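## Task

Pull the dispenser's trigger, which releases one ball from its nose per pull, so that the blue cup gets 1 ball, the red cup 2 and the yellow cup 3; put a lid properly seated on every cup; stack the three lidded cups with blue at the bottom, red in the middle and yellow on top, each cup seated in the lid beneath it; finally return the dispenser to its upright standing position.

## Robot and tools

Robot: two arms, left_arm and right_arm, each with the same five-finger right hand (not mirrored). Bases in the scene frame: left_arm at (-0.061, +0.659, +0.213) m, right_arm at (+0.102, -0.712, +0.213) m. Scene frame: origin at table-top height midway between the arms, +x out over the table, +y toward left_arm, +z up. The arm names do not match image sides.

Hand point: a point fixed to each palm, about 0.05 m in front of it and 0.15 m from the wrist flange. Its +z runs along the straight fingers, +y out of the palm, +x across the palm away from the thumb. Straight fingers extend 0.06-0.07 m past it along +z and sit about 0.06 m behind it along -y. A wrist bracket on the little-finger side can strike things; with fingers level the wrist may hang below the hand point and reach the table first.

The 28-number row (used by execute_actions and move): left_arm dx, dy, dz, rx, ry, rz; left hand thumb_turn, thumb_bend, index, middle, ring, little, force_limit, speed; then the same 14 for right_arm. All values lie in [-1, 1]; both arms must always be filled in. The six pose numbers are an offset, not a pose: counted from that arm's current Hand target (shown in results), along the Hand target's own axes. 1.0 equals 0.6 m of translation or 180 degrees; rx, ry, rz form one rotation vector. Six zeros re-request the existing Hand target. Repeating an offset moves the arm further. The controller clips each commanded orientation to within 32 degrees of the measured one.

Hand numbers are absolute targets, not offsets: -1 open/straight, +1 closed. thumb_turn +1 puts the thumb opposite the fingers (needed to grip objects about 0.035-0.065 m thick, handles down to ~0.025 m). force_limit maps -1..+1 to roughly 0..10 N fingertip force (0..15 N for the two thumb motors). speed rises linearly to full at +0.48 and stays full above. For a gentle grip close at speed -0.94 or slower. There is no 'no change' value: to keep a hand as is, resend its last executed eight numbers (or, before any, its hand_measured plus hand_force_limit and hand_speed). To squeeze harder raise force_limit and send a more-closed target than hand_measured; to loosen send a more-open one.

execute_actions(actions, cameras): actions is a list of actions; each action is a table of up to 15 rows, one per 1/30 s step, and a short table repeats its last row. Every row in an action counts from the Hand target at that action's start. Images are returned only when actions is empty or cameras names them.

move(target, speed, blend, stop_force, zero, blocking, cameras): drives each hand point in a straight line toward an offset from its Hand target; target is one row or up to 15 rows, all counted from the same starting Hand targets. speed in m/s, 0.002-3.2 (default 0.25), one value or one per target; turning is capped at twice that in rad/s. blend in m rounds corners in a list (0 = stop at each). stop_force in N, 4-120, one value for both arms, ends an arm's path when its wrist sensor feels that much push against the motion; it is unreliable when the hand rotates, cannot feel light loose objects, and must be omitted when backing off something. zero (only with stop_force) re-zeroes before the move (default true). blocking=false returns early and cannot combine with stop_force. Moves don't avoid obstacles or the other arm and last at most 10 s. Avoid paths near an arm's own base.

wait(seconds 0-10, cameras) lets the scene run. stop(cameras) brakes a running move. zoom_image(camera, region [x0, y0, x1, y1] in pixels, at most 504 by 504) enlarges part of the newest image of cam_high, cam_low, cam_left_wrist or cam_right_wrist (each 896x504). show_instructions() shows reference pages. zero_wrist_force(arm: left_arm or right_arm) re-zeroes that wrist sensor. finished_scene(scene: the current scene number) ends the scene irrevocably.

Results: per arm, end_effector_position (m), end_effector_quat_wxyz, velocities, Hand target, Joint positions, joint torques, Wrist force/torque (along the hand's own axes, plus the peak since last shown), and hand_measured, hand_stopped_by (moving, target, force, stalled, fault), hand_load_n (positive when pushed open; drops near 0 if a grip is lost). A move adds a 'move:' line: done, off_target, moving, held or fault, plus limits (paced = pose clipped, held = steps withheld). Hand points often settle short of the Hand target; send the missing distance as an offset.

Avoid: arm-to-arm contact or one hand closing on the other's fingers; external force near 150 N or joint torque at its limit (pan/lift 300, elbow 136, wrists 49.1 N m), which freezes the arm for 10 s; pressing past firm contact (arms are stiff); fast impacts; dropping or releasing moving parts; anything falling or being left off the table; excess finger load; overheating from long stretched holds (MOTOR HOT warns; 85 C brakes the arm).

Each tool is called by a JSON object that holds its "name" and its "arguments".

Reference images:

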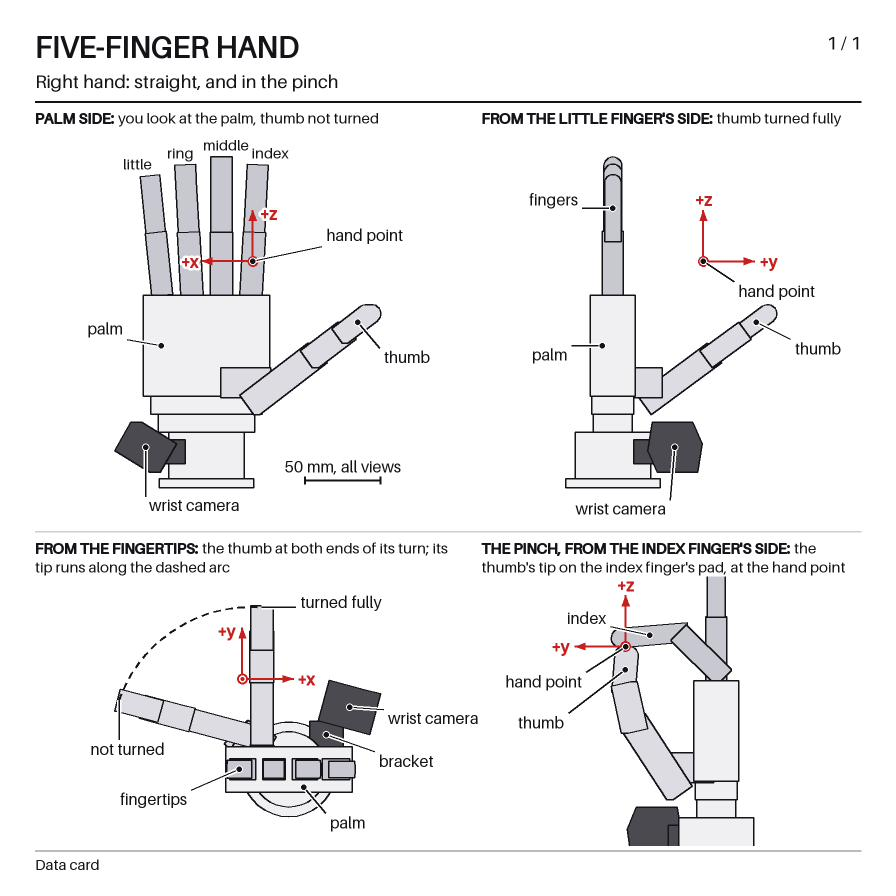

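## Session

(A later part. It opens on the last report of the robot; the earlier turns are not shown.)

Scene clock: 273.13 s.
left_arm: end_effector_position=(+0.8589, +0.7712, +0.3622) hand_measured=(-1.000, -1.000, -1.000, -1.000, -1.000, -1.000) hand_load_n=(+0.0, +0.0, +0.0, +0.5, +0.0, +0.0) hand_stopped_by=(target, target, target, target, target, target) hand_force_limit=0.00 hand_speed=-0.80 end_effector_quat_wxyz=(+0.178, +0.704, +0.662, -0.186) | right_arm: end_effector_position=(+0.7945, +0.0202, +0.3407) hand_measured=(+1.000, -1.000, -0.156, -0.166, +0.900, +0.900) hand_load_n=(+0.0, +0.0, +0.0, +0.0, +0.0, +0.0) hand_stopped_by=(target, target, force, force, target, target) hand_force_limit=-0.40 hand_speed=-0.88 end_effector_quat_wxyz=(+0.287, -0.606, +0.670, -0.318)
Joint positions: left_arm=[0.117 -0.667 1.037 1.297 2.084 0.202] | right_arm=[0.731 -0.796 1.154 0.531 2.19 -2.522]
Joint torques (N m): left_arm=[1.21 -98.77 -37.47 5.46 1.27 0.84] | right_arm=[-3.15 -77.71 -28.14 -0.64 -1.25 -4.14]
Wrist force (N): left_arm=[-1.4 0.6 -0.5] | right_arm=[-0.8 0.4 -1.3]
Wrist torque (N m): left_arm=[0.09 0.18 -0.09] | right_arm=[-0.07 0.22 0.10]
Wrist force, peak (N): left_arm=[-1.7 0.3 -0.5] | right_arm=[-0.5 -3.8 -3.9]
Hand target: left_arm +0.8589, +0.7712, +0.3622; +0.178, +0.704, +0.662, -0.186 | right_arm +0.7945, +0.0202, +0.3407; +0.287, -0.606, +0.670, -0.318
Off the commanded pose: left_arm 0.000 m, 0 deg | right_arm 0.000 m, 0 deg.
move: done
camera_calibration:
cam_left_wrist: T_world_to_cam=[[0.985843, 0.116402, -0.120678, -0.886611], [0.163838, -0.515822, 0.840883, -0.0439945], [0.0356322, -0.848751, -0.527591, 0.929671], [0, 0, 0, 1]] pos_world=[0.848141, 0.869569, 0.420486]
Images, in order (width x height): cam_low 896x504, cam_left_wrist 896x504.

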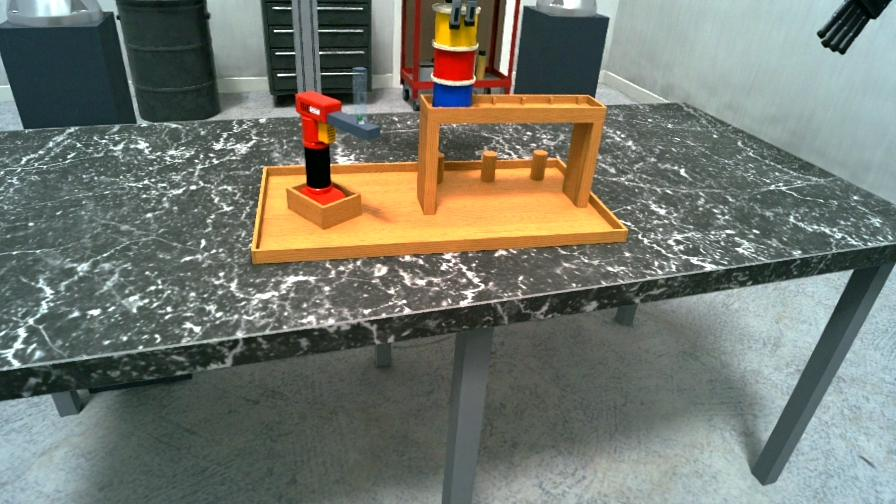

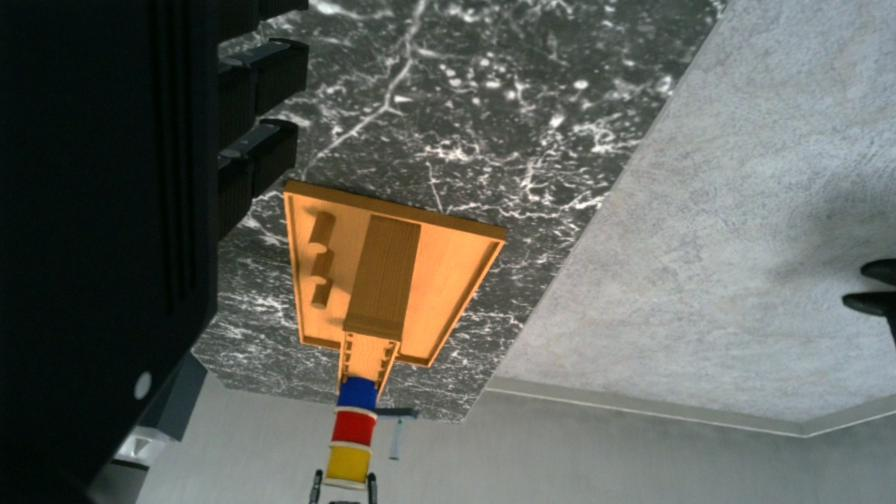

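{"name": "execute_actions", "arguments": {"actions": [[[0,0,0,0,0,0,-1,-1,-1,-1,-1,-1,0,-0.8,0,0,0,0,0,0,1,-1,-0.6,-0.6,0.9,0.9,-0.4,-0.75]]]}}

{"name": "move", "arguments": {"target": [[0,0,0,0,0,0,-1,-1,-1,-1,-1,-1,0,-0.8,0,0.00422,-0.00516,0,0,0,1,-1,-0.6,-0.6,0.9,0.9,-0.4,-0.75],[0,0,0,0,0,0,-1,-1,-1,-1,-1,-1,0,-0.8,0,-0.06028,-0.05792,0,0,0,1,-1,-0.6,-0.6,0.9,0.9,-0.4,-0.75],[0,0,0,0,0,0,-1,-1,-1,-1,-1,-1,0,-0.8,0,0.1043,-0.25915,0,0,0,1,-1,-0.6,-0.6,0.9,0.9,-0.4,-0.75]], "blend": [0.0,0.015,0], "speed": [0.05,0.08,0.2], "cameras": ["cam_low","cam_high","cam_left_wrist","cam_right_wrist"]}}

{"name": "zoom_image", "arguments": {"camera": "cam_low", "region": [400, 0, 520, 120]}}

{"name": "zoom_image", "arguments": {"camera": "cam_left_wrist", "region": [280, 364, 420, 504]}}

{"name": "zoom_image", "arguments": {"camera": "cam_high", "region": [360, 240, 530, 370]}}

Scene clock: 274.97 s.
left_arm: end_effector_position=(+0.8589, +0.7712, +0.3622) hand_measured=(-1.000, -1.000, -1.000, -1.000, -1.000, -1.000) hand_load_n=(+0.0, +0.0, +0.0, +0.0, +0.0, +0.0) hand_stopped_by=(target, target, target, target, target, target) hand_force_limit=0.00 hand_speed=-0.80 end_effector_quat_wxyz=(+0.178, +0.704, +0.662, -0.186) | right_arm: end_effector_position=(+0.7945, +0.0202, +0.3407) hand_measured=(+1.000, -1.000, -0.600, -0.600, +0.900, +0.900) hand_load_n=(+0.0, +0.0, +0.0, -0.5, +0.0, +0.0) hand_stopped_by=(target, target, target, target, target, target) hand_force_limit=-0.40 hand_speed=-0.75 end_effector_quat_wxyz=(+0.287, -0.606, +0.670, -0.318)
Joint positions: left_arm=[0.117 -0.667 1.037 1.297 2.084 0.202] | right_arm=[0.731 -0.796 1.154 0.531 2.19 -2.522]
Joint torques (N m): left_arm=[1.22 -100.86 -36.88 5.29 1.37 0.38] | right_arm=[-4.76 -78.25 -29.71 -0.18 -1.3 -4.14]
Wrist force (N): left_arm=[-1.1 0.5 -0.5] | right_arm=[-0.9 0.4 -1.4]
Wrist torque (N m): left_arm=[0.08 0.13 -0.07] | right_arm=[-0.07 0.23 0.09]
Wrist force, peak (N): left_arm=[-1.7 0.3 -0.1] | right_arm=[-0.8 0.5 -1.6]
Hand target: left_arm +0.8589, +0.7712, +0.3622; +0.178, +0.704, +0.662, -0.186 | right_arm +0.7945, +0.0202, +0.3407; +0.287, -0.606, +0.670, -0.318
Off the commanded pose: left_arm 0.000 m, 0 deg | right_arm 0.000 m, 0 deg.

Scene clock: 277.57 s.
left_arm: end_effector_position=(+0.8589, +0.7712, +0.3622) hand_measured=(-1.000, -1.000, -1.000, -1.000, -1.000, -1.000) hand_load_n=(+0.0, -0.5, +0.0, +0.0, +0.0, +0.0) hand_stopped_by=(target, target, target, target, target, target) hand_force_limit=0.00 hand_speed=-0.80 end_effector_quat_wxyz=(+0.178, +0.704, +0.662, -0.186) | right_arm: end_effector_position=(+0.6355, +0.0363, +0.3904) hand_measured=(+1.000, -1.000, -0.600, -0.600, +0.900, +0.900) hand_load_n=(+0.0, +0.0, +0.0, +0.0, +0.5, +0.0) hand_stopped_by=(target, target, target, target, target, target) hand_force_limit=-0.40 hand_speed=-0.75 end_effector_quat_wxyz=(+0.287, -0.606, +0.670, -0.318)
Joint positions: left_arm=[0.117 -0.667 1.037 1.297 2.084 0.202] | right_arm=[0.884 -0.923 1.301 0.608 2.281 -2.366]
Joint torques (N m): left_arm=[0.17 -99.55 -37.97 5.52 1.25 0.62] | right_arm=[12.88 -93.73 -27.31 4.68 3.1 4.42]
Wrist force (N): left_arm=[-1.3 0.4 -0.5] | right_arm=[0.1 0.2 -1.1]
Wrist torque (N m): left_arm=[0.06 0.17 -0.09] | right_arm=[-0.10 0.09 -0.06]
Wrist force, peak (N): left_arm=[-1.7 0.4 -0.4] | right_arm=[0.3 1.1 -2.0]
Hand target: left_arm +0.8589, +0.7712, +0.3622; +0.178, +0.704, +0.662, -0.186 | right_arm +0.6353, +0.0363, +0.3905; +0.287, -0.606, +0.670, -0.318
Off the commanded pose: left_arm 0.000 m, 0 deg | right_arm 0.000 m, 0 deg.
move: done
camera_calibration:
cam_left_wrist: T_world_to_cam=[[0.985843, 0.116402, -0.120678, -0.886611], [0.163838, -0.515822, 0.840883, -0.0439945], [0.0356322, -0.848751, -0.527591, 0.929671], [0, 0, 0, 1]] pos_world=[0.848141, 0.869569, 0.420486]
cam_right_wrist: T_world_to_cam=[[-0.637395, -0.144849, -0.7568, 0.705158], [-0.441979, 0.873262, 0.205106, 0.166855], [0.631175, 0.465224, -0.620633, -0.0622205], [0, 0, 0, 1]] pos_world=[0.562483, -0.0146203, 0.460824]

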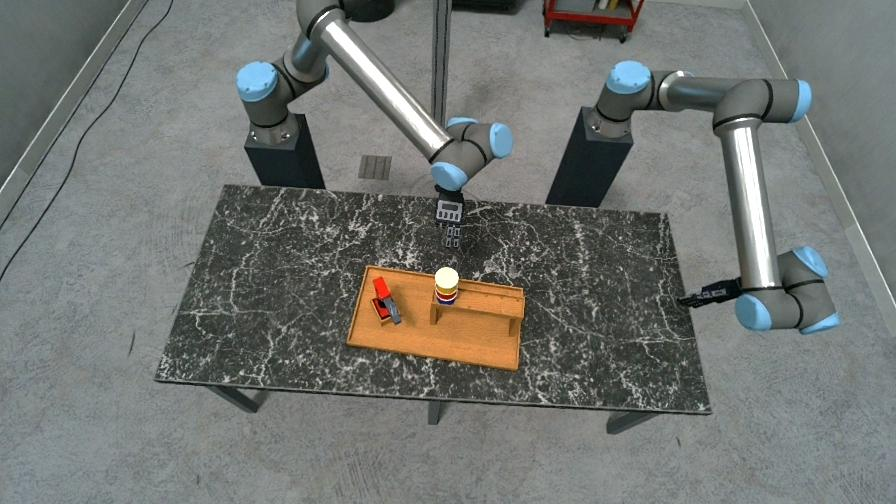

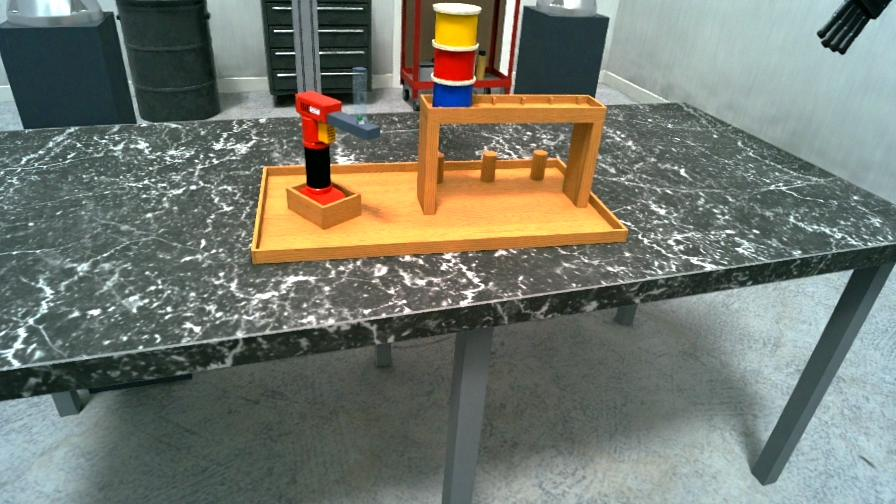

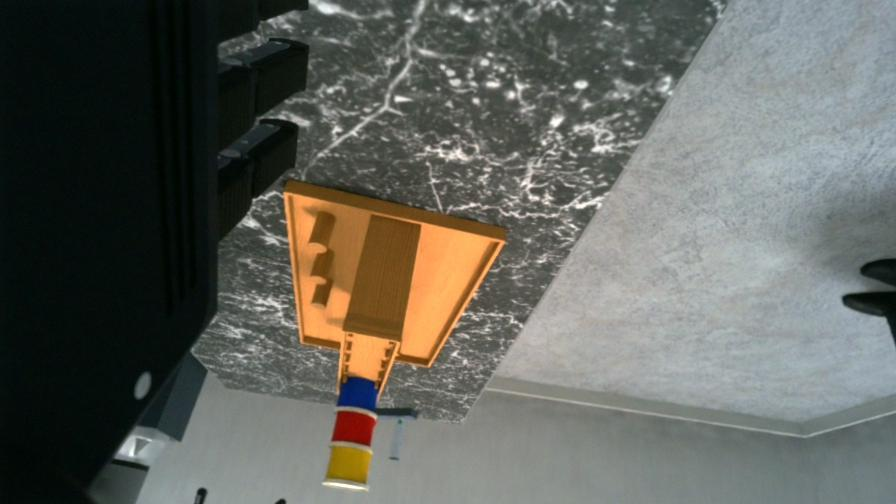

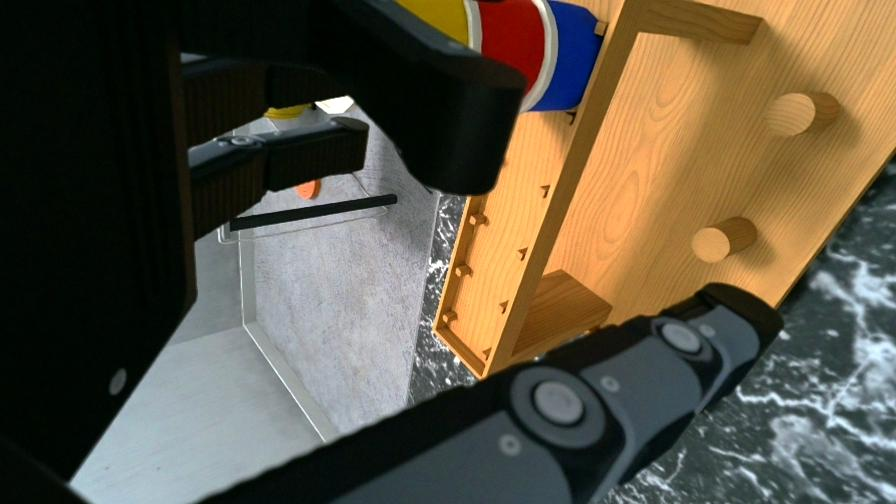

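Scaled by 4.200 from the camera's 896x504 image, which has a finer 1280x720 frame.

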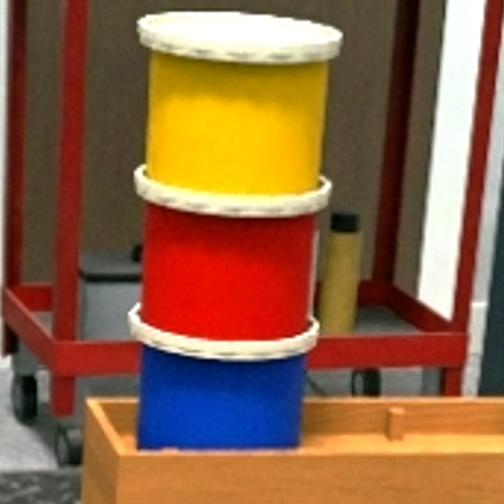

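Scaled by 3.600 from the camera's 896x504 image, which has a finer 1280x720 frame.

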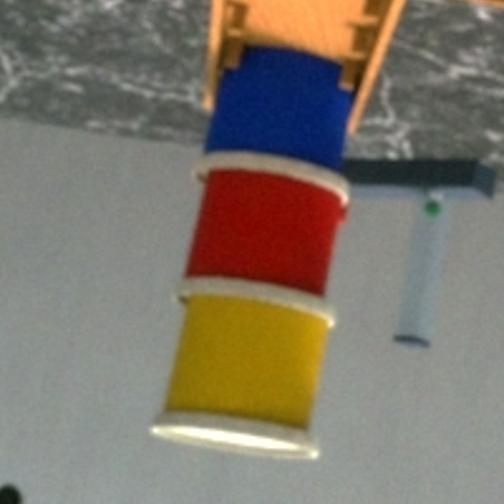

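Scaled by 2.965 from the camera's 896x504 image, which has a finer 1280x720 frame.

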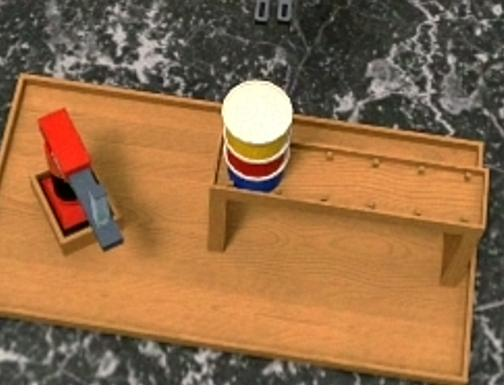

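{"name": "zoom_image", "arguments": {"camera": "cam_left_wrist", "region": [310, 470, 390, 504]}}

{"name": "zoom_image", "arguments": {"camera": "cam_left_wrist", "region": [320, 430, 390, 500]}}

{"name": "zoom_image", "arguments": {"camera": "cam_left_wrist", "region": [320, 395, 390, 465]}}

{"name": "zoom_image", "arguments": {"camera": "cam_low", "region": [425, 0, 485, 60]}}

{"name": "zoom_image", "arguments": {"camera": "cam_low", "region": [425, 40, 485, 110]}}

Scaled by 6.300 from the camera's 896x504 image, which has a finer 1280x720 frame.

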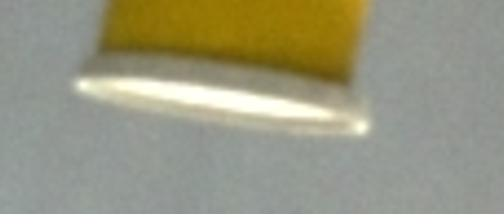

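Scaled by 7.200 from the camera's 896x504 image, which has a finer 1280x720 frame.

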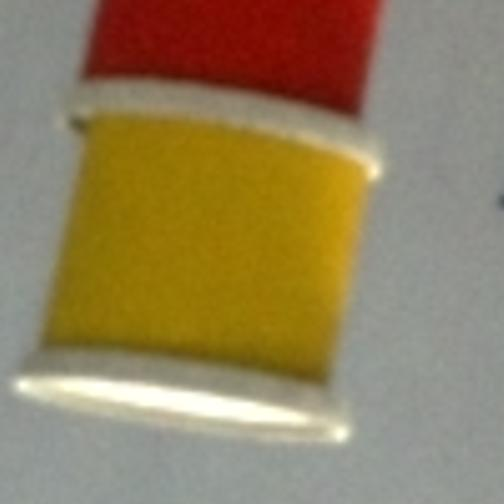

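Scaled by 7.200 from the camera's 896x504 image, which has a finer 1280x720 frame.

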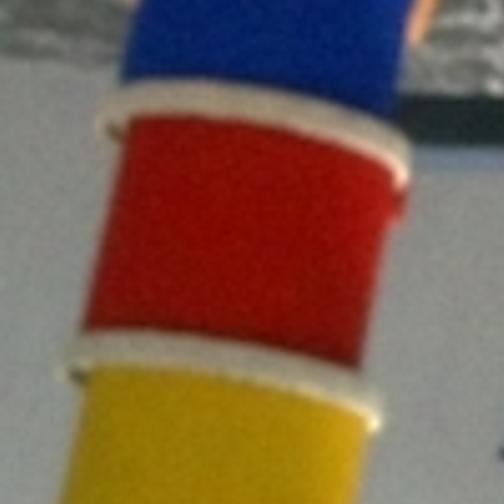

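Scaled by 8.400 from the camera's 896x504 image, which has a finer 1280x720 frame.

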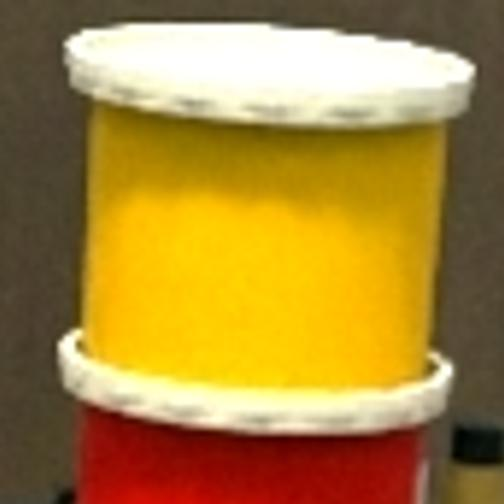

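Scaled by 7.200 from the camera's 896x504 image, which has a finer 1280x720 frame.

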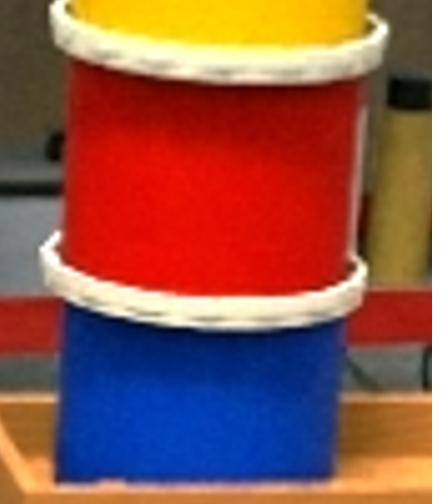

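{"name": "finished_scene", "arguments": {"scene": 2}}

The scene is finished: the task was done.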